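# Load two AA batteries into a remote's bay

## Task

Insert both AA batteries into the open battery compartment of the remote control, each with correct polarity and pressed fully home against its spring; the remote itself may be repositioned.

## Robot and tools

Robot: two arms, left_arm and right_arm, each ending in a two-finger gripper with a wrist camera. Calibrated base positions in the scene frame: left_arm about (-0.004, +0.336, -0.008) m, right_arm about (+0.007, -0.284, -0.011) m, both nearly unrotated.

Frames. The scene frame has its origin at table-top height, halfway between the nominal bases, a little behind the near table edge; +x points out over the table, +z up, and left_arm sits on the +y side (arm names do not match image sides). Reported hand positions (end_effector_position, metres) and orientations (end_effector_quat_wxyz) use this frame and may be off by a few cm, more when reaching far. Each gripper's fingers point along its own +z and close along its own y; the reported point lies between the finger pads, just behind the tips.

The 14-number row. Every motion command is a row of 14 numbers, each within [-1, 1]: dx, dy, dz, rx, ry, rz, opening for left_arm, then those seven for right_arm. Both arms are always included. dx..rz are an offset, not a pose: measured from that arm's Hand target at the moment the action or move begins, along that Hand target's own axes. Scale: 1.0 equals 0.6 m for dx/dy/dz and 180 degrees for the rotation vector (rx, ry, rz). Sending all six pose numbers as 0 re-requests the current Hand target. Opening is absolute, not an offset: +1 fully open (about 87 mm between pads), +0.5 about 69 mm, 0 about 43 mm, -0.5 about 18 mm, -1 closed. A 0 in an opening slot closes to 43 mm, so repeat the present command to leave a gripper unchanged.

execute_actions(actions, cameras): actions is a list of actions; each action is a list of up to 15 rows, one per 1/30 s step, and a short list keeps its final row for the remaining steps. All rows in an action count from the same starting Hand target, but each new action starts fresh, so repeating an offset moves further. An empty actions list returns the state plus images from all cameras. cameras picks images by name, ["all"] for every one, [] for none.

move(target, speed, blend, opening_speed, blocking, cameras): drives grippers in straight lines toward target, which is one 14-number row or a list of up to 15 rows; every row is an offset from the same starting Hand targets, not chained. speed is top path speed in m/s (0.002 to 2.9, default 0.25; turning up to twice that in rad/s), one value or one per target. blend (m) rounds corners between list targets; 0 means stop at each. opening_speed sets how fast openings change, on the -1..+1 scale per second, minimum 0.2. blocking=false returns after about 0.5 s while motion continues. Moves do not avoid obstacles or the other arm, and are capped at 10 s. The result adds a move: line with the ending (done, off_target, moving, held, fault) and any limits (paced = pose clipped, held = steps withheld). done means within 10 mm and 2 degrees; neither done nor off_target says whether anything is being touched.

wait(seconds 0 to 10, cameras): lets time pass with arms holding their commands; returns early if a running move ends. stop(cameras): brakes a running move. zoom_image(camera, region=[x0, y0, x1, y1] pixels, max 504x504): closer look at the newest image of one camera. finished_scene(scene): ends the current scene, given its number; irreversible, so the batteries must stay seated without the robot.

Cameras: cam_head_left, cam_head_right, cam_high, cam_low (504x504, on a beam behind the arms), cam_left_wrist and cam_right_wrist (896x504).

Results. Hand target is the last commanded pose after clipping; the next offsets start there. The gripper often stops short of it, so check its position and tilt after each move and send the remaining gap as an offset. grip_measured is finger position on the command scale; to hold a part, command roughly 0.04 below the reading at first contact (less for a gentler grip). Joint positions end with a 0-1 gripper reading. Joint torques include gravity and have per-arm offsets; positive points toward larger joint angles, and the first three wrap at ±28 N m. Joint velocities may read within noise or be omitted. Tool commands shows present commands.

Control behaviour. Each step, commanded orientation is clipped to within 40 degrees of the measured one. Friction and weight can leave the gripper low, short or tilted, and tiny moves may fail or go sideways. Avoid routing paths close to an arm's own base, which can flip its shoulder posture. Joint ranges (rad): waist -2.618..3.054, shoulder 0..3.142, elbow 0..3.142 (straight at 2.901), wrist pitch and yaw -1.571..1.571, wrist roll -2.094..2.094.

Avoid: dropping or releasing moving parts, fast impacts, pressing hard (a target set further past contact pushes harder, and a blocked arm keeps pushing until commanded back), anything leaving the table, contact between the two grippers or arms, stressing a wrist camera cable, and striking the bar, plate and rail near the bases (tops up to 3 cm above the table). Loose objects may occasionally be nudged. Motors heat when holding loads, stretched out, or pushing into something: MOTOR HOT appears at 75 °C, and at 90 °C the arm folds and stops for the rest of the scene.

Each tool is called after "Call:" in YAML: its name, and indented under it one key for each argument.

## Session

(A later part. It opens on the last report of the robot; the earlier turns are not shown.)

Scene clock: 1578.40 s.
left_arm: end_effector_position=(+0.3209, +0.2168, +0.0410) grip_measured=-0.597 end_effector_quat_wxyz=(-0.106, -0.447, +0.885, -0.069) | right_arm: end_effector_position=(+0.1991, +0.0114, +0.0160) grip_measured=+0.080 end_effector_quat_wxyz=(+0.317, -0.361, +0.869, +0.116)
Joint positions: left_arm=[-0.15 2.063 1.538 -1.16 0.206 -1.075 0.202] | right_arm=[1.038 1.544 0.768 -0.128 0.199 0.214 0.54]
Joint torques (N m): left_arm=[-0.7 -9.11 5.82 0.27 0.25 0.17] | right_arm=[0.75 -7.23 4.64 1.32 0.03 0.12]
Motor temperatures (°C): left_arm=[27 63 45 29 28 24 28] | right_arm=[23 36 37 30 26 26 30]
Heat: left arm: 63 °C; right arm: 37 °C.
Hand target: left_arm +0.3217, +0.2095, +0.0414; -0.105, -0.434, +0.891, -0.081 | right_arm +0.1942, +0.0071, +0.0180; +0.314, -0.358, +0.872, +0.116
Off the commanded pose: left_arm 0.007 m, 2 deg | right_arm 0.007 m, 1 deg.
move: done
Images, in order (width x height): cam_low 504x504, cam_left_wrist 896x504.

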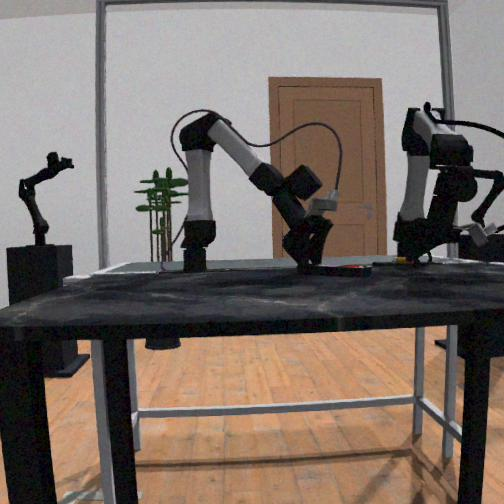

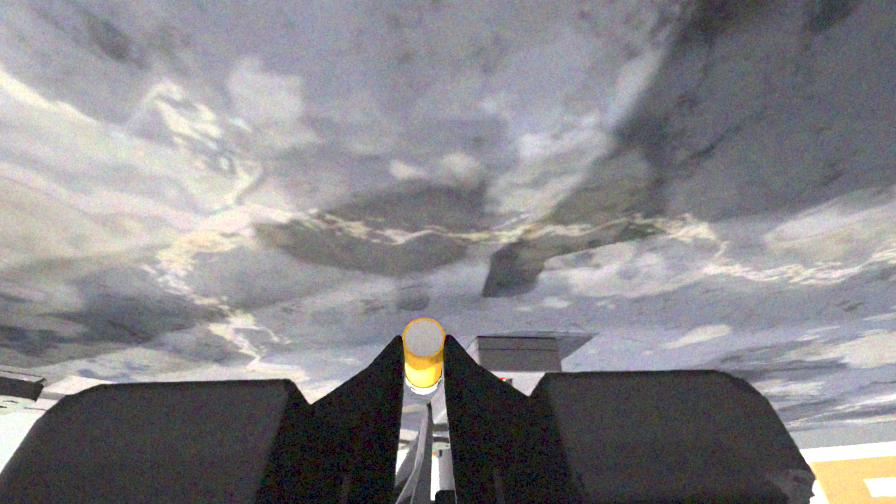

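Call:
move:
  target: [-0.0107, 0, 0.0403, 0, 0, 0, -0.72, 0, 0, 0, 0, 0, 0, 0.02]
  speed: 0.06
  cameras: ["cam_left_wrist", "cam_low"]

Call:
zoom_image:
  camera: "cam_low"
  region: [330, 220, 450, 300]

Scene clock: 1588.77 s.
left_arm: end_effector_position=(+0.3223, +0.2158, +0.0171) grip_measured=-0.597 end_effector_quat_wxyz=(-0.105, -0.447, +0.885, -0.070) | right_arm: end_effector_position=(+0.1991, +0.0114, +0.0160) grip_measured=+0.080 end_effector_quat_wxyz=(+0.317, -0.361, +0.869, +0.116)
Joint positions: left_arm=[-0.15 2.093 1.486 -1.074 0.206 -1.075 0.202] | right_arm=[1.038 1.544 0.768 -0.128 0.199 0.214 0.54]
Joint torques (N m): left_arm=[-0.69 -8.99 5.53 0.27 0.26 0.17] | right_arm=[0.73 -7.21 4.67 1.31 0.02 0.12]
Motor temperatures (°C): left_arm=[27 62 43 29 28 24 28] | right_arm=[23 36 37 30 26 26 30]
Heat: left arm: 62 °C; right arm: 37 °C.
Hand target: left_arm +0.3227, +0.2086, +0.0164; -0.105, -0.434, +0.891, -0.081 | right_arm +0.1942, +0.0071, +0.0180; +0.314, -0.358, +0.872, +0.116
Off the commanded pose: left_arm 0.007 m, 2 deg | right_arm 0.007 m, 1 deg.
move: done
Images, in order (width x height): cam_low 504x504, cam_left_wrist 896x504.

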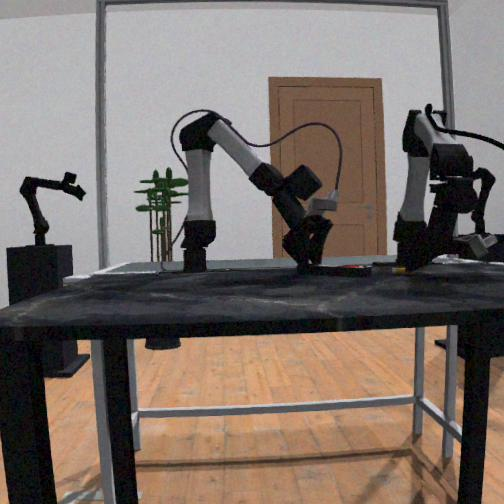

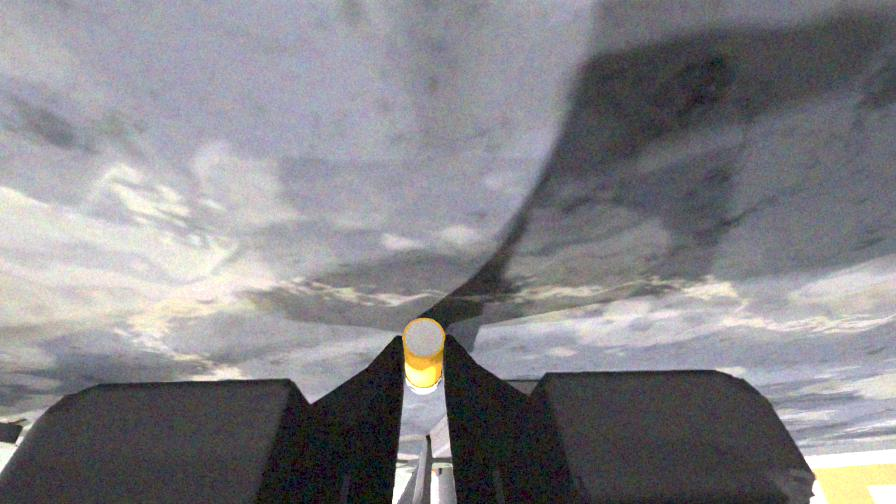

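Scaled by 4.200 from the camera's 504x504 image, which has a finer 720x720 frame.

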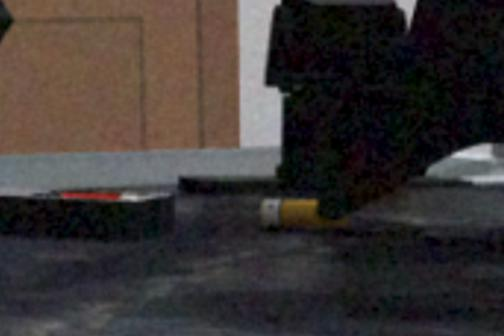

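Call:
move:
  target: [-0.0021, 0, 0.0081, 0, 0, 0, -0.72, 0, 0, 0, 0, 0, 0, 0.02]
  speed: 0.05
  cameras: ["cam_low"]

Call:
zoom_image:
  camera: "cam_low"
  region: [370, 240, 430, 290]

Scene clock: 1594.20 s.
left_arm: end_effector_position=(+0.3226, +0.2152, +0.0152) grip_measured=-0.597 end_effector_quat_wxyz=(-0.105, -0.447, +0.885, -0.072) | right_arm: end_effector_position=(+0.1991, +0.0114, +0.0160) grip_measured=+0.080 end_effector_quat_wxyz=(+0.317, -0.361, +0.869, +0.116)
Joint positions: left_arm=[-0.15 2.095 1.48 -1.063 0.209 -1.075 0.202] | right_arm=[1.038 1.544 0.768 -0.128 0.199 0.214 0.54]
Joint torques (N m): left_arm=[-0.65 -8.51 5.15 0.33 0.22 0.17] | right_arm=[0.73 -7.24 4.7 1.32 0.03 0.11]
Motor temperatures (°C): left_arm=[27 62 43 29 28 24 28] | right_arm=[23 36 37 30 26 26 30]
Heat: left arm: 62 °C; right arm: 37 °C.
Hand target: left_arm +0.3229, +0.2084, +0.0114; -0.105, -0.434, +0.891, -0.081 | right_arm +0.1942, +0.0071, +0.0180; +0.314, -0.358, +0.872, +0.116
Off the commanded pose: left_arm 0.008 m, 2 deg | right_arm 0.007 m, 1 deg.
move: done
Images, in order (width x height): cam_low 504x504.

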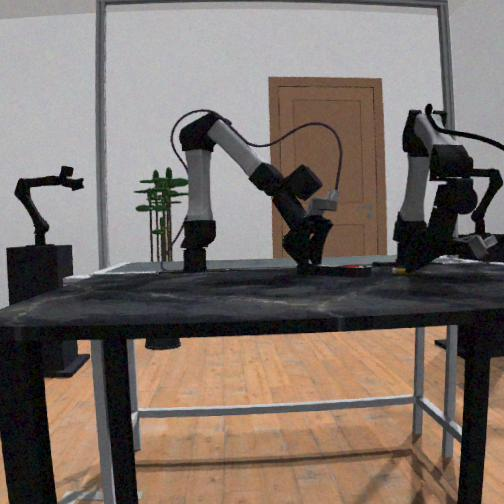

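Scaled by 8.400 from the camera's 504x504 image, which has a finer 720x720 frame.

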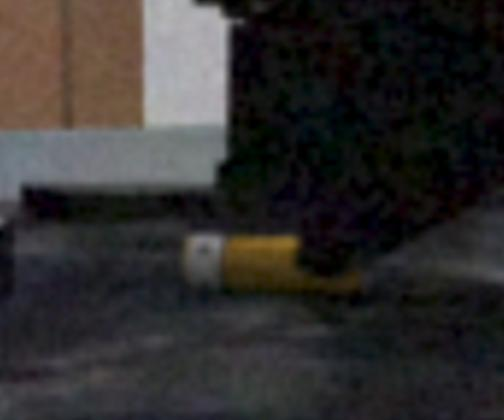

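Call:
move:
  target:
    - [0, 0, 0, 0, 0, 0, -0.3, 0, 0, 0, 0, 0, 0, 0.02]
    - [0.0107, 0, -0.0403, 0, 0, 0, -0.3, 0, 0, 0, 0, 0, 0, 0.02]
    - [0.0823, -0.0023, -0.0533, 0, -0.081, 0, -0.3, 0, 0, 0, 0, 0, 0, 0.02]
  speed: [0.08, 0.08, 0.12]
  blend: [0, 0.005, 0]
  opening_speed: 0.6
  cameras: ["cam_left_wrist", "cam_low"]

Scene clock: 1614.13 s.
left_arm: end_effector_position=(+0.2924, +0.1804, +0.0474) grip_measured=-0.300 end_effector_quat_wxyz=(-0.014, -0.434, +0.901, -0.013) | right_arm: end_effector_position=(+0.1991, +0.0114, +0.0160) grip_measured=+0.080 end_effector_quat_wxyz=(+0.317, -0.361, +0.869, +0.116)
Joint positions: left_arm=[-0.364 1.917 1.409 -1.087 0.013 -1.261 0.35] | right_arm=[1.038 1.544 0.768 -0.128 0.199 0.214 0.54]
Joint torques (N m): left_arm=[-0.43 -10.99 5.57 0.47 -0.19 -0.15] | right_arm=[0.73 -7.23 4.67 1.33 0.03 0.12]
Motor temperatures (°C): left_arm=[27 60 42 29 28 24 28] | right_arm=[23 37 37 30 26 26 30]
Heat: left arm: 60 °C; right arm: 37 °C.
Hand target: left_arm +0.2980, +0.1778, +0.0550; +0.009, -0.441, +0.897, -0.026 | right_arm +0.1942, +0.0071, +0.0180; +0.314, -0.358, +0.872, +0.116
Off the commanded pose: left_arm 0.010 m, 3 deg | right_arm 0.007 m, 1 deg.
move: off_target (left_arm)
Images, in order (width x height): cam_low 504x504, cam_left_wrist 896x504.

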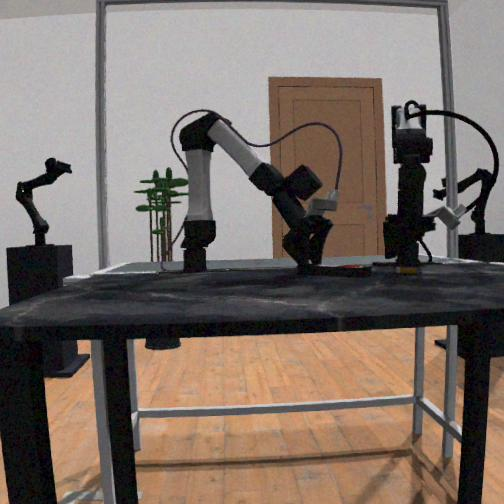

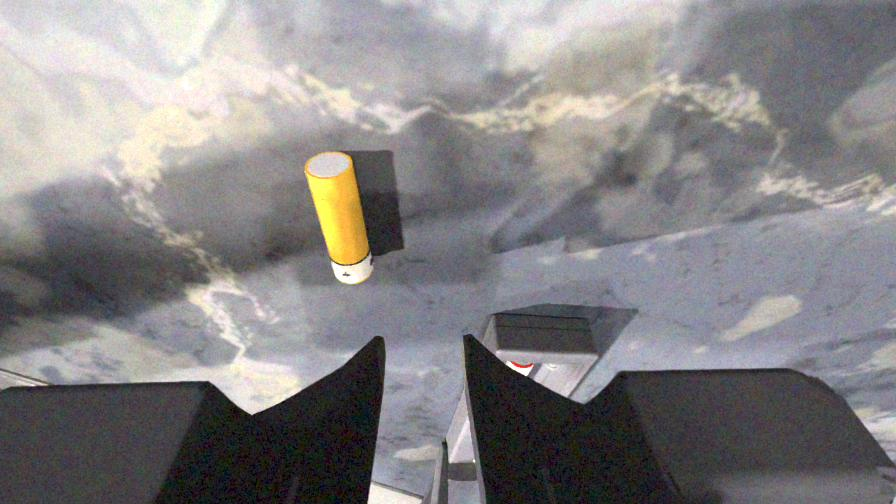

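Call:
execute_actions:
  actions: []
  cameras: ["cam_left_wrist", "cam_low", "cam_high"]

Scene clock: 1641.53 s.
left_arm: end_effector_position=(+0.2924, +0.1804, +0.0474) grip_measured=-0.300 end_effector_quat_wxyz=(-0.014, -0.434, +0.901, -0.013) | right_arm: end_effector_position=(+0.1991, +0.0114, +0.0160) grip_measured=+0.080 end_effector_quat_wxyz=(+0.317, -0.361, +0.869, +0.116)
Joint positions: left_arm=[-0.364 1.917 1.409 -1.087 0.013 -1.261 0.35] | right_arm=[1.038 1.544 0.768 -0.128 0.199 0.214 0.54]
Joint velocities: within noise
Joint torques (N m): left_arm=[-0.42 -10.97 5.56 0.47 -0.18 -0.15] | right_arm=[0.76 -7.24 4.68 1.32 0.02 0.11]
Motor temperatures (°C): left_arm=[27 64 40 29 28 24 28] | right_arm=[23 37 37 30 26 26 30]
Heat: left arm: 64 °C; right arm: 37 °C.
Hand target: left_arm +0.2980, +0.1778, +0.0550; +0.009, -0.441, +0.897, -0.026 | right_arm +0.1942, +0.0071, +0.0180; +0.314, -0.358, +0.872, +0.116
Tool commands: left_gripper/opening=-0.3 right_gripper/opening=+0.02
Off the commanded pose: left_arm 0.010 m, 3 deg | right_arm 0.007 m, 1 deg.
Images, in order (width x height): cam_high 504x504, cam_low 504x504, cam_left_wrist 896x504.

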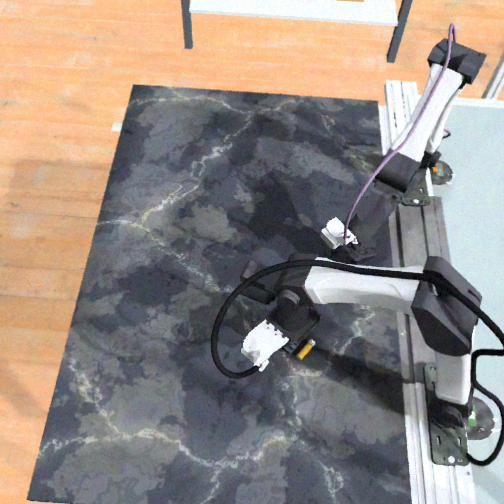

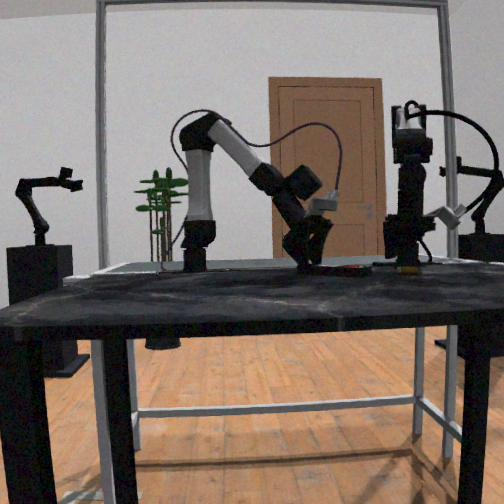

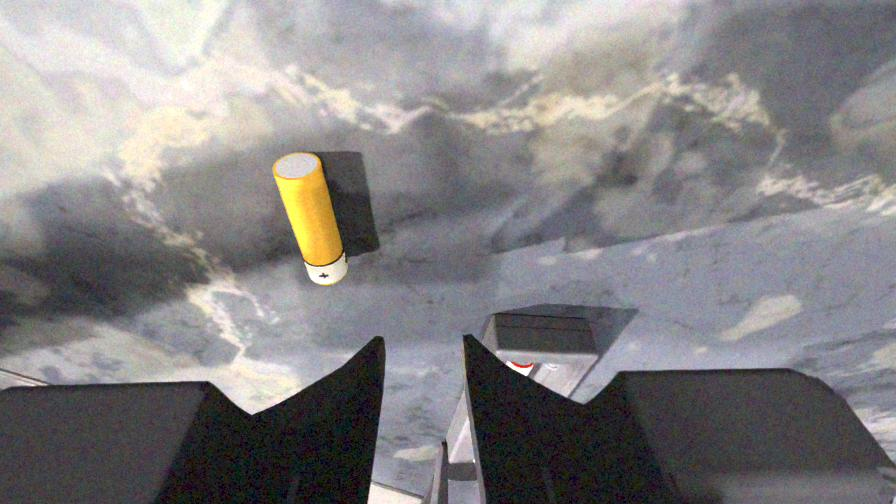

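Call:
move:
  target: [-0.0155, 0.0618, -0.0117, -0.0036, -0.0117, -0.0133, 0.0, 0, 0, 0, 0, 0, 0, 0.02]
  speed: 0.12
  opening_speed: 0.8
  cameras: ["cam_left_wrist"]

Scene clock: 1707.47 s.
left_arm: end_effector_position=(+0.2686, +0.2074, +0.0546) grip_measured=+0.000 end_effector_quat_wxyz=(+0.002, -0.450, +0.893, -0.003) | right_arm: end_effector_position=(+0.1991, +0.0114, +0.0160) grip_measured=+0.080 end_effector_quat_wxyz=(+0.317, -0.361, +0.869, +0.116)
Joint positions: left_arm=[-0.331 1.779 1.271 -1.078 -0.024 -1.262 0.5] | right_arm=[1.038 1.544 0.768 -0.128 0.199 0.214 0.54]
Joint torques (N m): left_arm=[0.16 -9.47 5.6 0.46 -0.22 -0.14] | right_arm=[0.76 -7.27 4.68 1.32 0.03 0.12]
Motor temperatures (°C): left_arm=[27 67 39 29 28 24 27] | right_arm=[23 37 37 30 26 26 30]
Heat: left arm: 67 °C; right arm: 37 °C.
Hand target: left_arm +0.2741, +0.2080, +0.0600; +0.023, -0.460, +0.888, -0.013 | right_arm +0.1942, +0.0071, +0.0180; +0.314, -0.358, +0.872, +0.116
Off the commanded pose: left_arm 0.008 m, 3 deg | right_arm 0.007 m, 1 deg.
move: off_target (left_arm)
Images, in order (width x height): cam_left_wrist 896x504.

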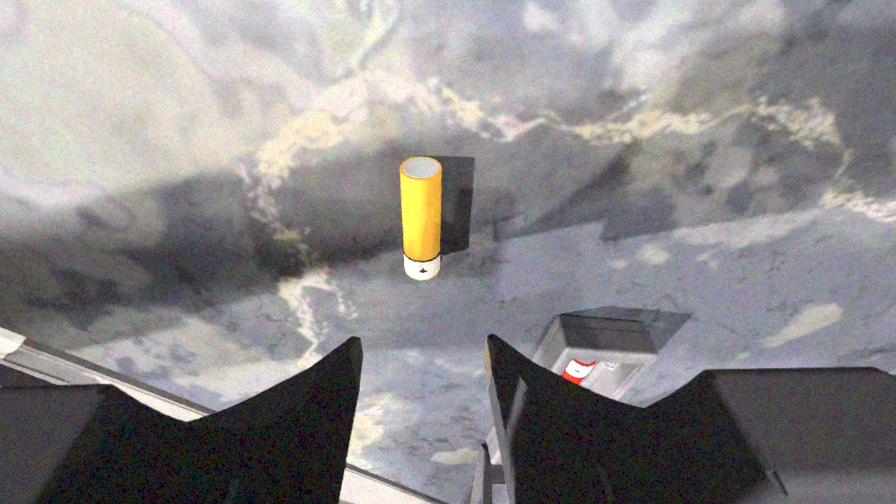

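Call:
move:
  target: [-0.0065, 0.002, 0.0469, 0, 0, 0, 0.0, 0, 0, 0, 0, 0, 0, 0.02]
  speed: 0.08

Call:
wait:
  seconds: 0.1
  cameras: ["cam_left_wrist"]

Scene clock: 1724.13 s.
left_arm: end_effector_position=(+0.2719, +0.2109, +0.0357) grip_measured=+0.000 end_effector_quat_wxyz=(+0.012, -0.457, +0.889, -0.013) | right_arm: end_effector_position=(+0.1991, +0.0114, +0.0160) grip_measured=+0.080 end_effector_quat_wxyz=(+0.317, -0.361, +0.869, +0.116)
Joint positions: left_arm=[-0.315 1.779 1.194 -0.974 -0.026 -1.262 0.5] | right_arm=[1.038 1.544 0.768 -0.128 0.199 0.214 0.54]
Joint torques (N m): left_arm=[0.27 -6.43 5.67 0.54 -0.21 0.03] | right_arm=[0.72 -7.21 4.7 1.32 0.02 0.11]
Motor temperatures (°C): left_arm=[27 63 40 29 28 24 27] | right_arm=[23 37 37 30 26 26 30]
Heat: left arm: 63 °C; right arm: 37 °C.
Hand target: left_arm +0.2769, +0.2118, +0.0319; +0.023, -0.460, +0.888, -0.013 | right_arm +0.1942, +0.0071, +0.0180; +0.314, -0.358, +0.872, +0.116
Off the commanded pose: left_arm 0.006 m, 1 deg | right_arm 0.007 m, 1 deg.
move: done

Scene clock: 1724.23 s.
left_arm: end_effector_position=(+0.2719, +0.2109, +0.0357) grip_measured=+0.000 end_effector_quat_wxyz=(+0.012, -0.457, +0.889, -0.013) | right_arm: end_effector_position=(+0.1991, +0.0114, +0.0160) grip_measured=+0.080 end_effector_quat_wxyz=(+0.317, -0.361, +0.869, +0.116)
Joint positions: left_arm=[-0.315 1.779 1.194 -0.974 -0.026 -1.262 0.5] | right_arm=[1.038 1.544 0.768 -0.128 0.199 0.214 0.54]
Joint torques (N m): left_arm=[0.34 -6.49 5.68 0.55 -0.22 0.02] | right_arm=[0.73 -7.24 4.66 1.31 0.03 0.11]
Motor temperatures (°C): left_arm=[27 63 40 29 28 24 27] | right_arm=[23 37 37 30 26 26 30]
Heat: left arm: 63 °C; right arm: 37 °C.
Hand target: left_arm +0.2769, +0.2118, +0.0319; +0.023, -0.460, +0.888, -0.013 | right_arm +0.1942, +0.0071, +0.0180; +0.314, -0.358, +0.872, +0.116
Tool commands: left_gripper/opening=+0.0 right_gripper/opening=+0.02
Off the commanded pose: left_arm 0.006 m, 1 deg | right_arm 0.007 m, 1 deg.
wait: 0.10 s; no rest
Images, in order (width x height): cam_left_wrist 896x504.

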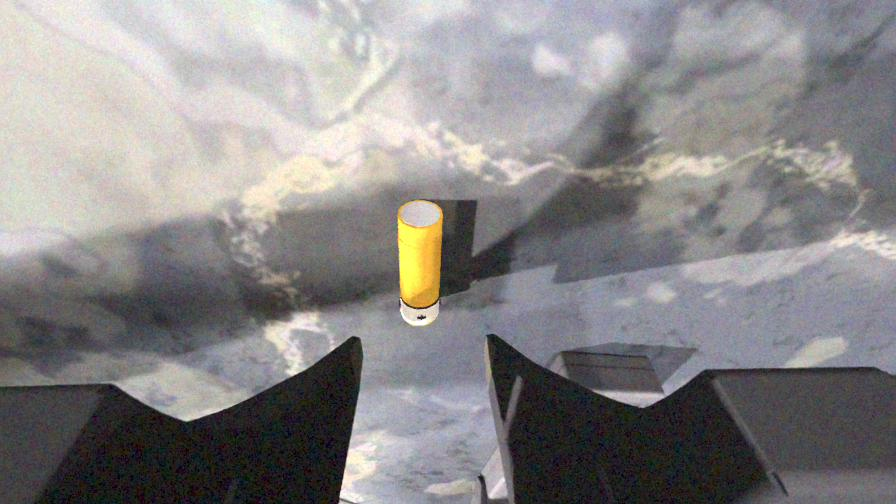

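Call:
move:
  target: [0.0009, 0.0013, 0.0307, -0.004, 0, 0, 0.0, 0, 0, 0, 0, 0, 0, 0.02]
  speed: 0.06
  cameras: ["cam_left_wrist"]

Scene clock: 1741.33 s.
left_arm: end_effector_position=(+0.2711, +0.2110, +0.0163) grip_measured=+0.000 end_effector_quat_wxyz=(+0.007, -0.457, +0.889, -0.006) | right_arm: end_effector_position=(+0.1991, +0.0114, +0.0160) grip_measured=+0.080 end_effector_quat_wxyz=(+0.317, -0.361, +0.869, +0.116)
Joint positions: left_arm=[-0.315 1.817 1.159 -0.917 -0.027 -1.262 0.5] | right_arm=[1.038 1.544 0.768 -0.128 0.199 0.214 0.54]
Joint torques (N m): left_arm=[0.25 -6.78 5.56 0.52 -0.23 0.01] | right_arm=[0.76 -7.23 4.68 1.32 0.03 0.11]
Motor temperatures (°C): left_arm=[27 59 40 29 28 24 27] | right_arm=[23 37 37 30 26 26 30]
Heat: left arm: 59 °C; right arm: 37 °C.
Hand target: left_arm +0.2769, +0.2118, +0.0135; +0.020, -0.460, +0.888, -0.007 | right_arm +0.1942, +0.0071, +0.0180; +0.314, -0.358, +0.872, +0.116
Off the commanded pose: left_arm 0.007 m, 2 deg | right_arm 0.007 m, 1 deg.
move: done
Images, in order (width x height): cam_left_wrist 896x504.

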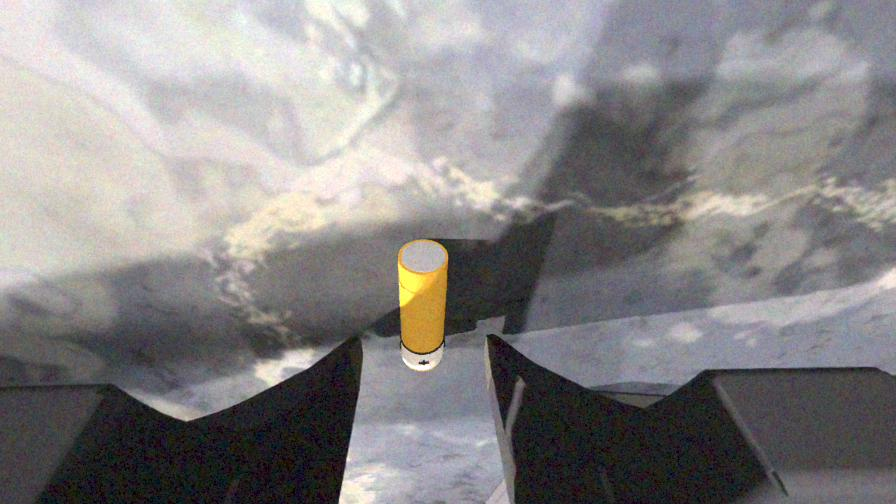

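Call:
move:
  target: [0, 0, 0, 0, 0, 0, -0.69, 0, 0, 0, 0, 0, 0, 0.02]
  speed: 0.05
  opening_speed: 0.6
  cameras: ["cam_left_wrist"]

Scene clock: 1748.53 s.
left_arm: end_effector_position=(+0.2711, +0.2110, +0.0163) grip_measured=-0.603 end_effector_quat_wxyz=(+0.007, -0.457, +0.889, -0.006) | right_arm: end_effector_position=(+0.1991, +0.0114, +0.0160) grip_measured=+0.080 end_effector_quat_wxyz=(+0.317, -0.361, +0.869, +0.116)
Joint positions: left_arm=[-0.315 1.817 1.159 -0.917 -0.027 -1.262 0.199] | right_arm=[1.038 1.544 0.768 -0.128 0.199 0.214 0.54]
Joint torques (N m): left_arm=[0.23 -6.82 5.59 0.53 -0.23 0.01] | right_arm=[0.72 -7.21 4.67 1.32 0.03 0.11]
Motor temperatures (°C): left_arm=[27 58 40 29 28 24 27] | right_arm=[23 37 37 30 26 26 30]
Heat: left arm: 58 °C; right arm: 37 °C.
Hand target: left_arm +0.2769, +0.2118, +0.0135; +0.020, -0.460, +0.888, -0.007 | right_arm +0.1942, +0.0071, +0.0180; +0.314, -0.358, +0.872, +0.116
Off the commanded pose: left_arm 0.007 m, 2 deg | right_arm 0.007 m, 1 deg.
move: done
Images, in order (width x height): cam_left_wrist 896x504.

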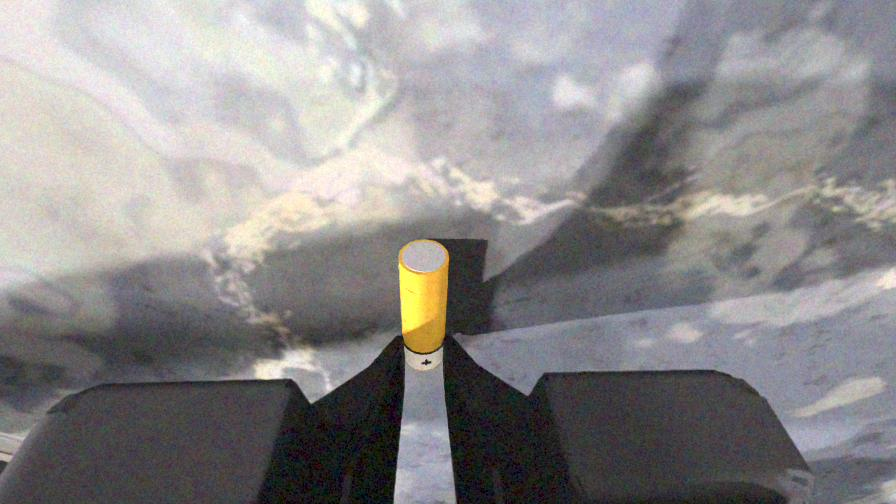

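Call:
move:
  target:
    - [-0.0025, -0.0026, -0.0833, 0, 0, 0, -0.69, 0, 0, 0, 0, 0, 0, 0.02]
    - [0.1967, -0.1529, -0.1121, -0.0051, 0.0786, 0.0542, -0.69, 0, 0, 0, 0, 0, 0, 0.02]
  speed: [0.1, 0.15]
  blend: [0.02, 0]
  cameras: ["cam_left_wrist", "cam_low"]

Scene clock: 1799.87 s.
left_arm: end_effector_position=(+0.2758, +0.0722, +0.0706) grip_measured=-0.603 end_effector_quat_wxyz=(-0.093, -0.373, +0.922, -0.039) | right_arm: end_effector_position=(+0.1991, +0.0114, +0.0160) grip_measured=+0.080 end_effector_quat_wxyz=(+0.317, -0.361, +0.869, +0.116)
Joint positions: left_arm=[-0.576 2.119 1.743 -1.267 0.178 -1.339 0.199] | right_arm=[1.038 1.544 0.768 -0.128 0.199 0.214 0.54]
Joint torques (N m): left_arm=[-0.25 -9.21 10.71 0.08 0.21 -0.15] | right_arm=[0.7 -7.25 4.68 1.33 0.04 0.11]
Motor temperatures (°C): left_arm=[27 56 40 29 28 24 28] | right_arm=[23 37 37 30 26 26 30]
Heat: left arm: 56 °C; right arm: 37 °C.
Hand target: left_arm +0.2810, +0.0621, +0.0801; -0.093, -0.379, +0.919, -0.055 | right_arm +0.1942, +0.0071, +0.0180; +0.314, -0.358, +0.872, +0.116
Off the commanded pose: left_arm 0.015 m, 2 deg | right_arm 0.007 m, 1 deg.
move: off_target (left_arm)
Images, in order (width x height): cam_low 504x504, cam_left_wrist 896x504.

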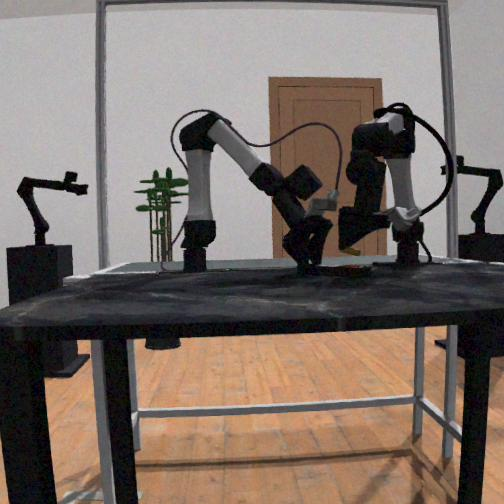

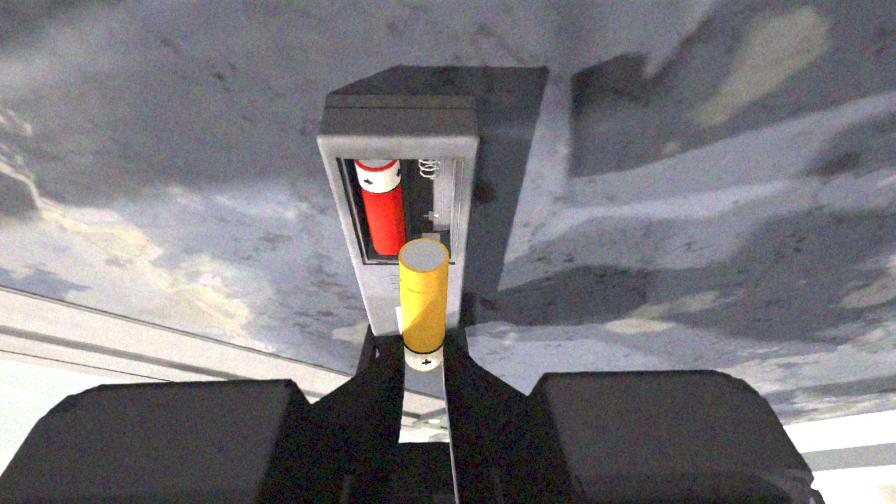

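Call:
zoom_image:
  camera: "cam_left_wrist"
  region: [310, 80, 490, 280]

Scaled by 2.520 from the camera's 896x504 image, which has a finer 1280x720 frame.

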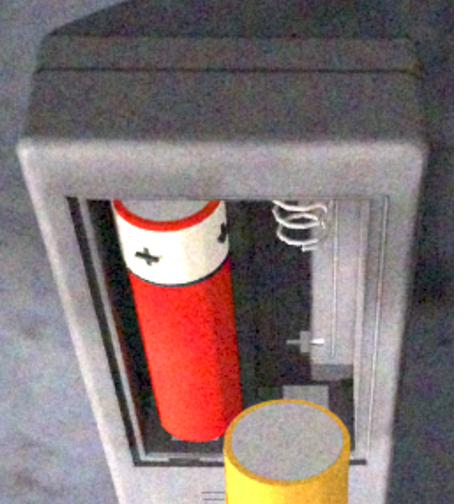

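Call:
move:
  target: [0.0019, -0.0023, 0.0346, 0.0018, 0.0133, -0.0081, -0.69, 0, 0, 0, 0, 0, 0, 0.02]
  speed: 0.08
  cameras: ["cam_left_wrist"]

Scene clock: 1858.83 s.
left_arm: end_effector_position=(+0.2770, +0.0629, +0.0614) grip_measured=-0.603 end_effector_quat_wxyz=(-0.108, -0.381, +0.917, -0.055) | right_arm: end_effector_position=(+0.1991, +0.0114, +0.0160) grip_measured=+0.080 end_effector_quat_wxyz=(+0.317, -0.361, +0.869, +0.116)
Joint positions: left_arm=[-0.576 2.136 1.72 -1.216 0.22 -1.359 0.199] | right_arm=[1.038 1.544 0.768 -0.128 0.199 0.214 0.54]
Joint torques (N m): left_arm=[0.09 -9.52 5.83 0.37 0.24 -0.14] | right_arm=[0.72 -7.21 4.66 1.32 0.03 0.11]
Motor temperatures (°C): left_arm=[27 59 47 29 28 24 29] | right_arm=[23 37 37 30 26 26 30]
Heat: left arm: 59 °C; right arm: 37 °C.
Hand target: left_arm +0.2785, +0.0568, +0.0601; -0.112, -0.390, +0.912, -0.064 | right_arm +0.1942, +0.0071, +0.0180; +0.314, -0.358, +0.872, +0.116
Off the commanded pose: left_arm 0.006 m, 2 deg | right_arm 0.007 m, 1 deg.
move: done
Images, in order (width x height): cam_left_wrist 896x504.

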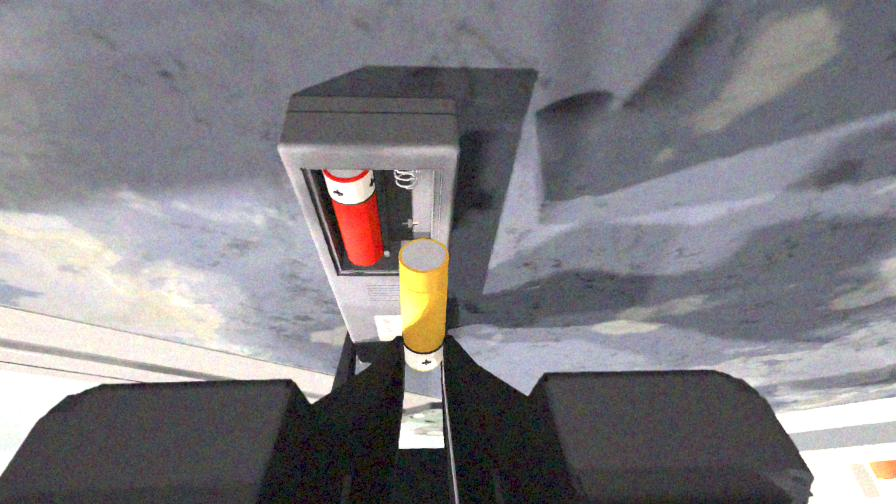

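Call:
move:
  target: [-0.0047, 0.0055, 0.0176, 0.0007, 0, -0.0033, -0.69, 0, 0, 0, 0, 0, 0, 0.02]
  speed: 0.06
  cameras: ["cam_left_wrist"]

Scene clock: 1881.23 s.
left_arm: end_effector_position=(+0.2739, +0.0646, +0.0478) grip_measured=-0.603 end_effector_quat_wxyz=(-0.110, -0.385, +0.915, -0.052) | right_arm: end_effector_position=(+0.1991, +0.0114, +0.0160) grip_measured=+0.080 end_effector_quat_wxyz=(+0.317, -0.361, +0.869, +0.116)
Joint positions: left_arm=[-0.576 2.136 1.665 -1.167 0.22 -1.366 0.199] | right_arm=[1.038 1.544 0.768 -0.128 0.199 0.214 0.54]
Joint torques (N m): left_arm=[0.24 -10.07 5.75 0.35 0.24 -0.14] | right_arm=[0.73 -7.21 4.68 1.31 0.02 0.11]
Motor temperatures (°C): left_arm=[27 61 44 29 28 24 29] | right_arm=[23 37 37 30 26 26 30]
Heat: left arm: 61 °C; right arm: 37 °C.
Hand target: left_arm +0.2764, +0.0589, +0.0491; -0.111, -0.394, +0.910, -0.065 | right_arm +0.1942, +0.0071, +0.0180; +0.314, -0.358, +0.872, +0.116
Off the commanded pose: left_arm 0.006 m, 2 deg | right_arm 0.007 m, 1 deg.
move: done
Images, in order (width x height): cam_left_wrist 896x504.

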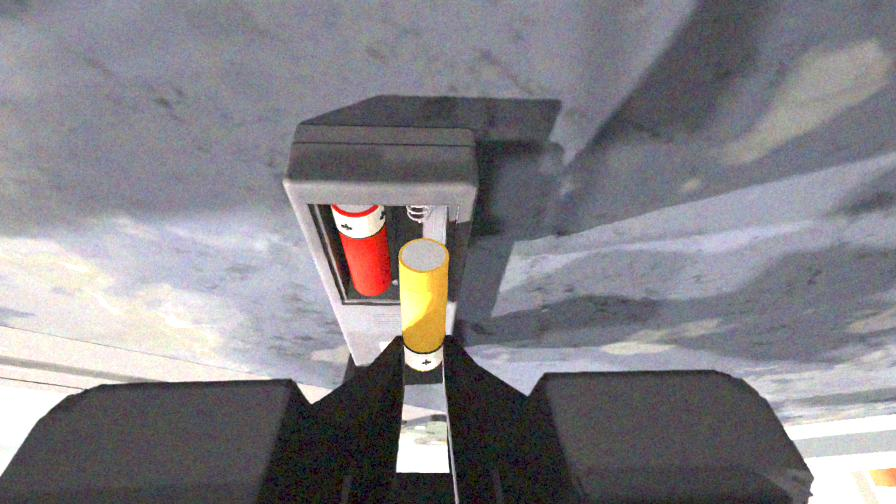

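Call:
zoom_image:
  camera: "cam_left_wrist"
  region: [280, 180, 490, 380]

Scaled by 2.400 from the camera's 896x504 image, which has a finer 1280x720 frame.

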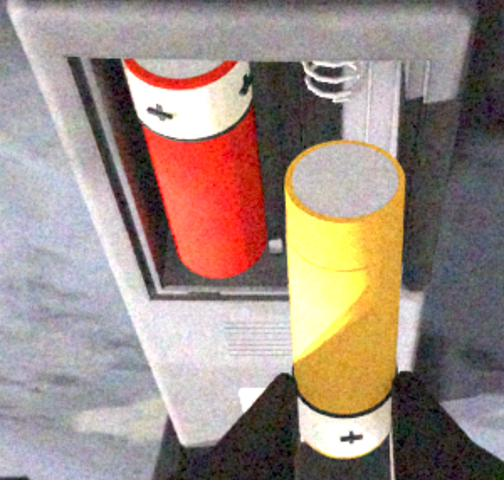

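Call:
move:
  target: [-0.0012, -0.0001, 0.0131, 0, 0, 0, -0.69, 0, 0, 0, 0, 0, 0, 0.02]
  speed: 0.05
  cameras: ["cam_left_wrist"]

Scene clock: 1923.27 s.
left_arm: end_effector_position=(+0.2745, +0.0640, +0.0427) grip_measured=-0.603 end_effector_quat_wxyz=(-0.107, -0.386, +0.915, -0.055) | right_arm: end_effector_position=(+0.1991, +0.0114, +0.0160) grip_measured=+0.080 end_effector_quat_wxyz=(+0.317, -0.361, +0.869, +0.116)
Joint positions: left_arm=[-0.576 2.136 1.645 -1.14 0.22 -1.369 0.199] | right_arm=[1.038 1.544 0.768 -0.128 0.199 0.214 0.54]
Joint torques (N m): left_arm=[0.03 -9.5 5.71 0.39 0.23 -0.14] | right_arm=[0.73 -7.24 4.68 1.33 0.04 0.11]
Motor temperatures (°C): left_arm=[27 63 41 29 28 24 29] | right_arm=[23 37 37 30 26 26 30]
Heat: left arm: 63 °C; right arm: 37 °C.
Hand target: left_arm +0.2757, +0.0577, +0.0413; -0.111, -0.394, +0.910, -0.065 | right_arm +0.1942, +0.0071, +0.0180; +0.314, -0.358, +0.872, +0.116
Off the commanded pose: left_arm 0.007 m, 2 deg | right_arm 0.007 m, 1 deg.
move: done
Images, in order (width x height): cam_left_wrist 896x504.

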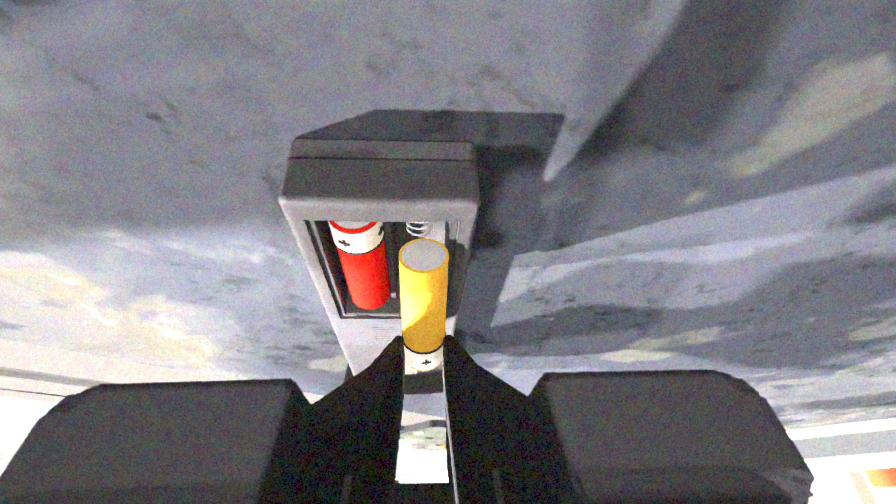

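Call:
zoom_image:
  camera: "cam_left_wrist"
  region: [280, 190, 490, 390]

Scaled by 2.400 from the camera's 896x504 image, which has a finer 1280x720 frame.

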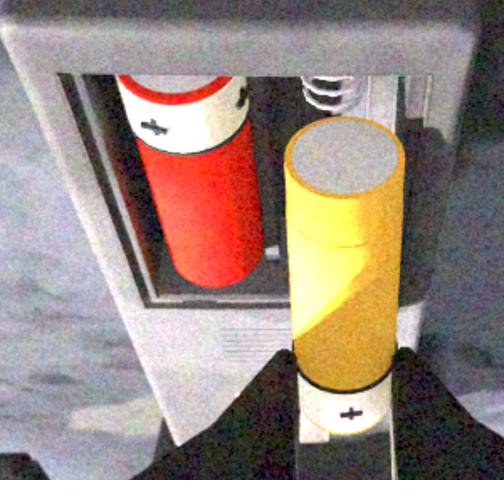

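Call:
move:
  target: [0.0007, 0.0028, 0.0105, 0, 0, 0, -0.69, 0, 0, 0, 0, 0, 0, 0.02]
  speed: 0.05
  cameras: ["cam_left_wrist"]

Call:
zoom_image:
  camera: "cam_left_wrist"
  region: [280, 190, 490, 390]

Scene clock: 1944.63 s.
left_arm: end_effector_position=(+0.2724, +0.0649, +0.0373) grip_measured=-0.603 end_effector_quat_wxyz=(-0.109, -0.387, +0.914, -0.053) | right_arm: end_effector_position=(+0.1991, +0.0114, +0.0160) grip_measured=+0.080 end_effector_quat_wxyz=(+0.317, -0.361, +0.869, +0.116)
Joint positions: left_arm=[-0.576 2.136 1.622 -1.121 0.221 -1.373 0.199] | right_arm=[1.038 1.544 0.768 -0.128 0.199 0.214 0.54]
Joint torques (N m): left_arm=[-0.29 -9.59 5.14 0.47 0.22 -0.16] | right_arm=[0.73 -7.23 4.68 1.32 0.03 0.12]
Motor temperatures (°C): left_arm=[27 62 40 29 28 24 29] | right_arm=[23 37 37 30 26 26 30]
Heat: left arm: 62 °C; right arm: 37 °C.
Hand target: left_arm +0.2733, +0.0573, +0.0353; -0.111, -0.394, +0.910, -0.065 | right_arm +0.1942, +0.0071, +0.0180; +0.314, -0.358, +0.872, +0.116
Off the commanded pose: left_arm 0.008 m, 2 deg | right_arm 0.007 m, 1 deg.
move: done
Images, in order (width x height): cam_left_wrist 896x504.

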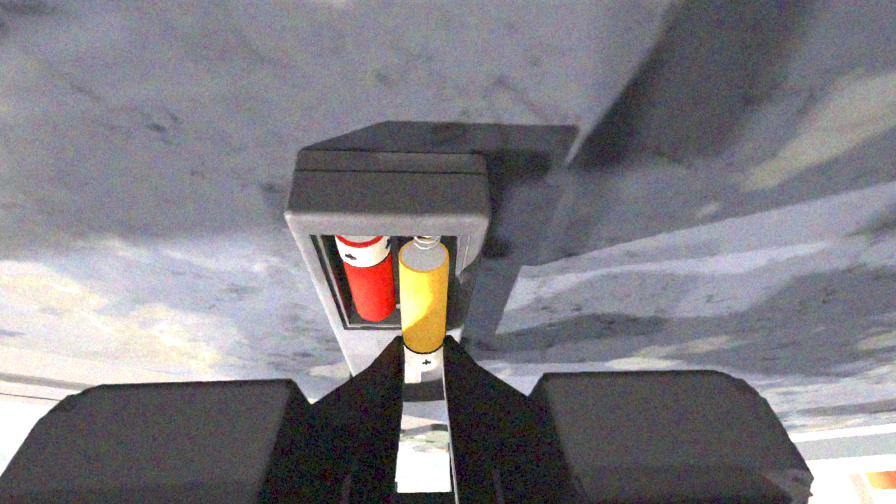

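Scaled by 2.400 from the camera's 896x504 image, which has a finer 1280x720 frame.

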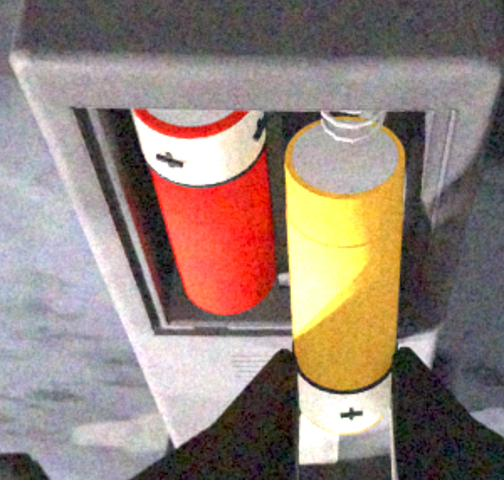

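Call:
move:
  target: [-0.0322, -0.0013, -0.0085, 0, 0, 0, -0.69, 0, 0, 0, 0, 0, 0, 0.02]
  speed: 0.05
  cameras: ["cam_left_wrist"]

Call:
zoom_image:
  camera: "cam_left_wrist"
  region: [280, 190, 490, 390]

Scene clock: 1966.10 s.
left_arm: end_effector_position=(+0.2755, +0.0683, +0.0361) grip_measured=-0.603 end_effector_quat_wxyz=(-0.126, -0.392, +0.909, -0.061) | right_arm: end_effector_position=(+0.1990, +0.0113, +0.0155) grip_measured=+0.080 end_effector_quat_wxyz=(+0.316, -0.362, +0.869, +0.116)
Joint positions: left_arm=[-0.55 2.147 1.622 -1.121 0.255 -1.357 0.199] | right_arm=[1.038 1.545 0.768 -0.128 0.199 0.214 0.54]
Joint torques (N m): left_arm=[0.88 -8.85 8.32 0.22 -0.08 0.16] | right_arm=[0.72 -7.21 4.68 1.32 0.03 0.11]
Motor temperatures (°C): left_arm=[27 62 40 29 28 24 29] | right_arm=[23 37 37 30 26 26 30]
Heat: left arm: 62 °C; right arm: 37 °C.
Hand target: left_arm +0.2874, +0.0714, +0.0353; -0.111, -0.394, +0.910, -0.065 | right_arm +0.1942, +0.0071, +0.0180; +0.314, -0.358, +0.872, +0.116
Off the commanded pose: left_arm 0.012 m, 2 deg | right_arm 0.007 m, 1 deg.
move: off_target (left_arm)
Images, in order (width x height): cam_left_wrist 896x504.

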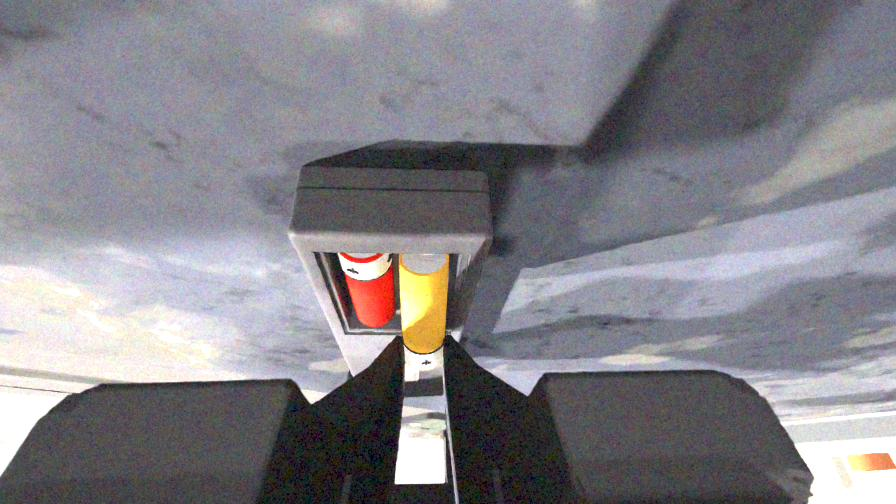

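Scaled by 2.400 from the camera's 896x504 image, which has a finer 1280x720 frame.

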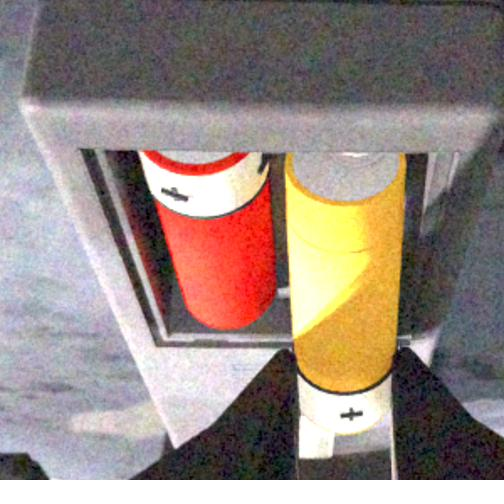

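Call:
move:
  target: [-0.0153, -0.0008, -0.0074, 0, 0, 0, -0.69, 0, 0, 0, 0, 0, 0, 0.02]
  speed: 0.05
  cameras: ["cam_left_wrist"]

Call:
zoom_image:
  camera: "cam_left_wrist"
  region: [280, 190, 490, 390]

Scene clock: 1980.33 s.
left_arm: end_effector_position=(+0.2765, +0.0708, +0.0367) grip_measured=-0.603 end_effector_quat_wxyz=(-0.136, -0.388, +0.909, -0.065) | right_arm: end_effector_position=(+0.1988, +0.0114, +0.0154) grip_measured=+0.080 end_effector_quat_wxyz=(+0.316, -0.362, +0.869, +0.116)
Joint positions: left_arm=[-0.535 2.155 1.628 -1.13 0.277 -1.333 0.199] | right_arm=[1.038 1.545 0.768 -0.128 0.198 0.214 0.54]
Joint torques (N m): left_arm=[1.52 -8.81 9.96 0.1 -0.32 0.15] | right_arm=[0.73 -7.27 4.66 1.32 0.04 0.12]
Motor temperatures (°C): left_arm=[27 60 40 29 28 24 29] | right_arm=[23 37 37 30 26 26 30]
Heat: left arm: 60 °C; right arm: 37 °C.
Hand target: left_arm +0.2946, +0.0785, +0.0373; -0.111, -0.394, +0.910, -0.065 | right_arm +0.1942, +0.0071, +0.0180; +0.314, -0.358, +0.872, +0.116
Off the commanded pose: left_arm 0.020 m, 3 deg | right_arm 0.007 m, 1 deg.
move: off_target (left_arm)
Images, in order (width x height): cam_left_wrist 896x504.

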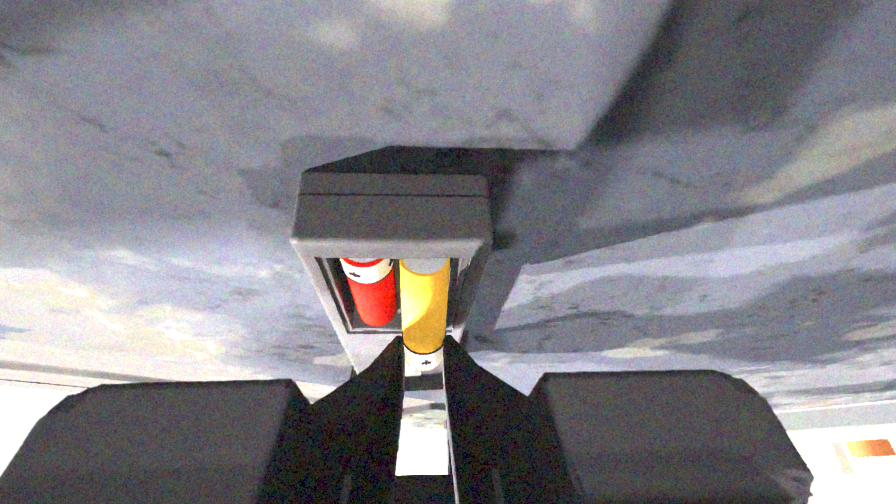

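Scaled by 2.400 from the camera's 896x504 image, which has a finer 1280x720 frame.

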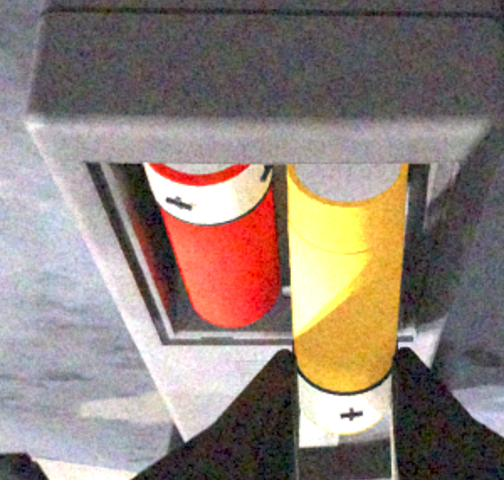

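Call:
move:
  target: [-0.0113, -0.0033, -0.003, 0, 0, 0, -0.69, 0, 0, 0, 0, 0, 0, 0.02]
  speed: 0.05

Scene clock: 2010.00 s.
left_arm: end_effector_position=(+0.2783, +0.0724, +0.0380) grip_measured=-0.603 end_effector_quat_wxyz=(-0.144, -0.387, +0.908, -0.065) | right_arm: end_effector_position=(+0.1990, +0.0117, +0.0156) grip_measured=+0.080 end_effector_quat_wxyz=(+0.316, -0.362, +0.869, +0.117)
Joint positions: left_arm=[-0.524 2.168 1.65 -1.152 0.289 -1.317 0.199] | right_arm=[1.038 1.545 0.768 -0.126 0.198 0.214 0.54]
Joint torques (N m): left_arm=[1.99 -8.9 10.21 0.17 -0.46 0.14] | right_arm=[0.72 -7.25 4.68 1.32 0.03 0.12]
Motor temperatures (°C): left_arm=[27 59 43 28 28 24 29] | right_arm=[23 37 37 30 26 26 30]
Heat: left arm: 59 °C; right arm: 37 °C.
Hand target: left_arm +0.3008, +0.0822, +0.0374; -0.111, -0.394, +0.910, -0.065 | right_arm +0.1942, +0.0071, +0.0180; +0.314, -0.358, +0.872, +0.116
Off the commanded pose: left_arm 0.024 m, 4 deg | right_arm 0.007 m, 1 deg.
move: off_target (left_arm)

Call:
move:
  target: [-0.0034, 0.0012, 0.0129, 0, 0, 0, -0.69, 0, 0, 0, 0, 0, 0, 0.02]
  speed: 0.04
  cameras: ["cam_left_wrist"]

Call:
zoom_image:
  camera: "cam_left_wrist"
  region: [280, 190, 490, 390]

Scene clock: 2052.80 s.
left_arm: end_effector_position=(+0.2779, +0.0724, +0.0365) grip_measured=-0.603 end_effector_quat_wxyz=(-0.146, -0.386, +0.908, -0.064) | right_arm: end_effector_position=(+0.1990, +0.0117, +0.0156) grip_measured=+0.080 end_effector_quat_wxyz=(+0.316, -0.362, +0.869, +0.117)
Joint positions: left_arm=[-0.524 2.173 1.65 -1.152 0.29 -1.316 0.199] | right_arm=[1.038 1.545 0.768 -0.126 0.198 0.214 0.54]
Joint torques (N m): left_arm=[2.04 -8.76 7.99 0.4 -0.49 0.15] | right_arm=[0.72 -7.23 4.66 1.32 0.03 0.12]
Motor temperatures (°C): left_arm=[28 57 44 28 28 24 29] | right_arm=[23 37 37 30 26 26 30]
Heat: left arm: 57 °C; right arm: 37 °C.
Hand target: left_arm +0.3004, +0.0826, +0.0294; -0.111, -0.394, +0.910, -0.065 | right_arm +0.1942, +0.0071, +0.0180; +0.314, -0.358, +0.872, +0.116
Off the commanded pose: left_arm 0.026 m, 4 deg | right_arm 0.007 m, 1 deg.
move: off_target (left_arm)
Images, in order (width x height): cam_left_wrist 896x504.

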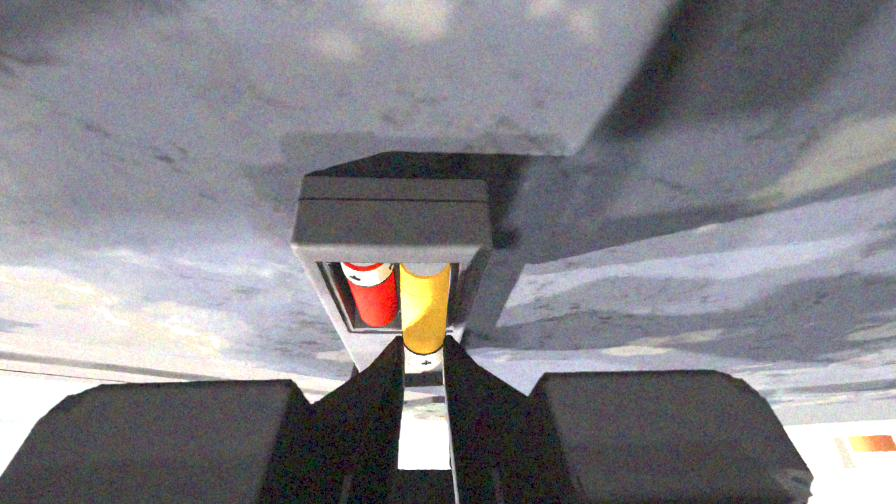

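Scaled by 2.400 from the camera's 896x504 image, which has a finer 1280x720 frame.

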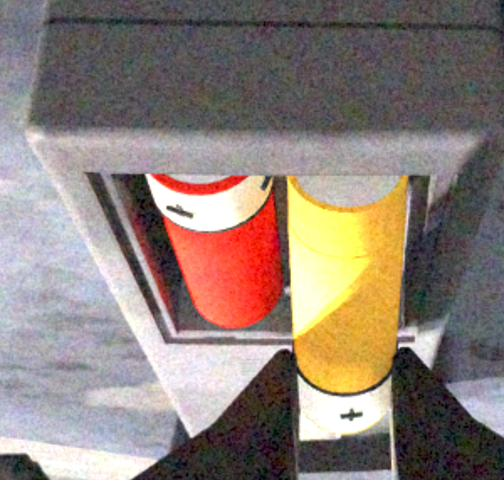

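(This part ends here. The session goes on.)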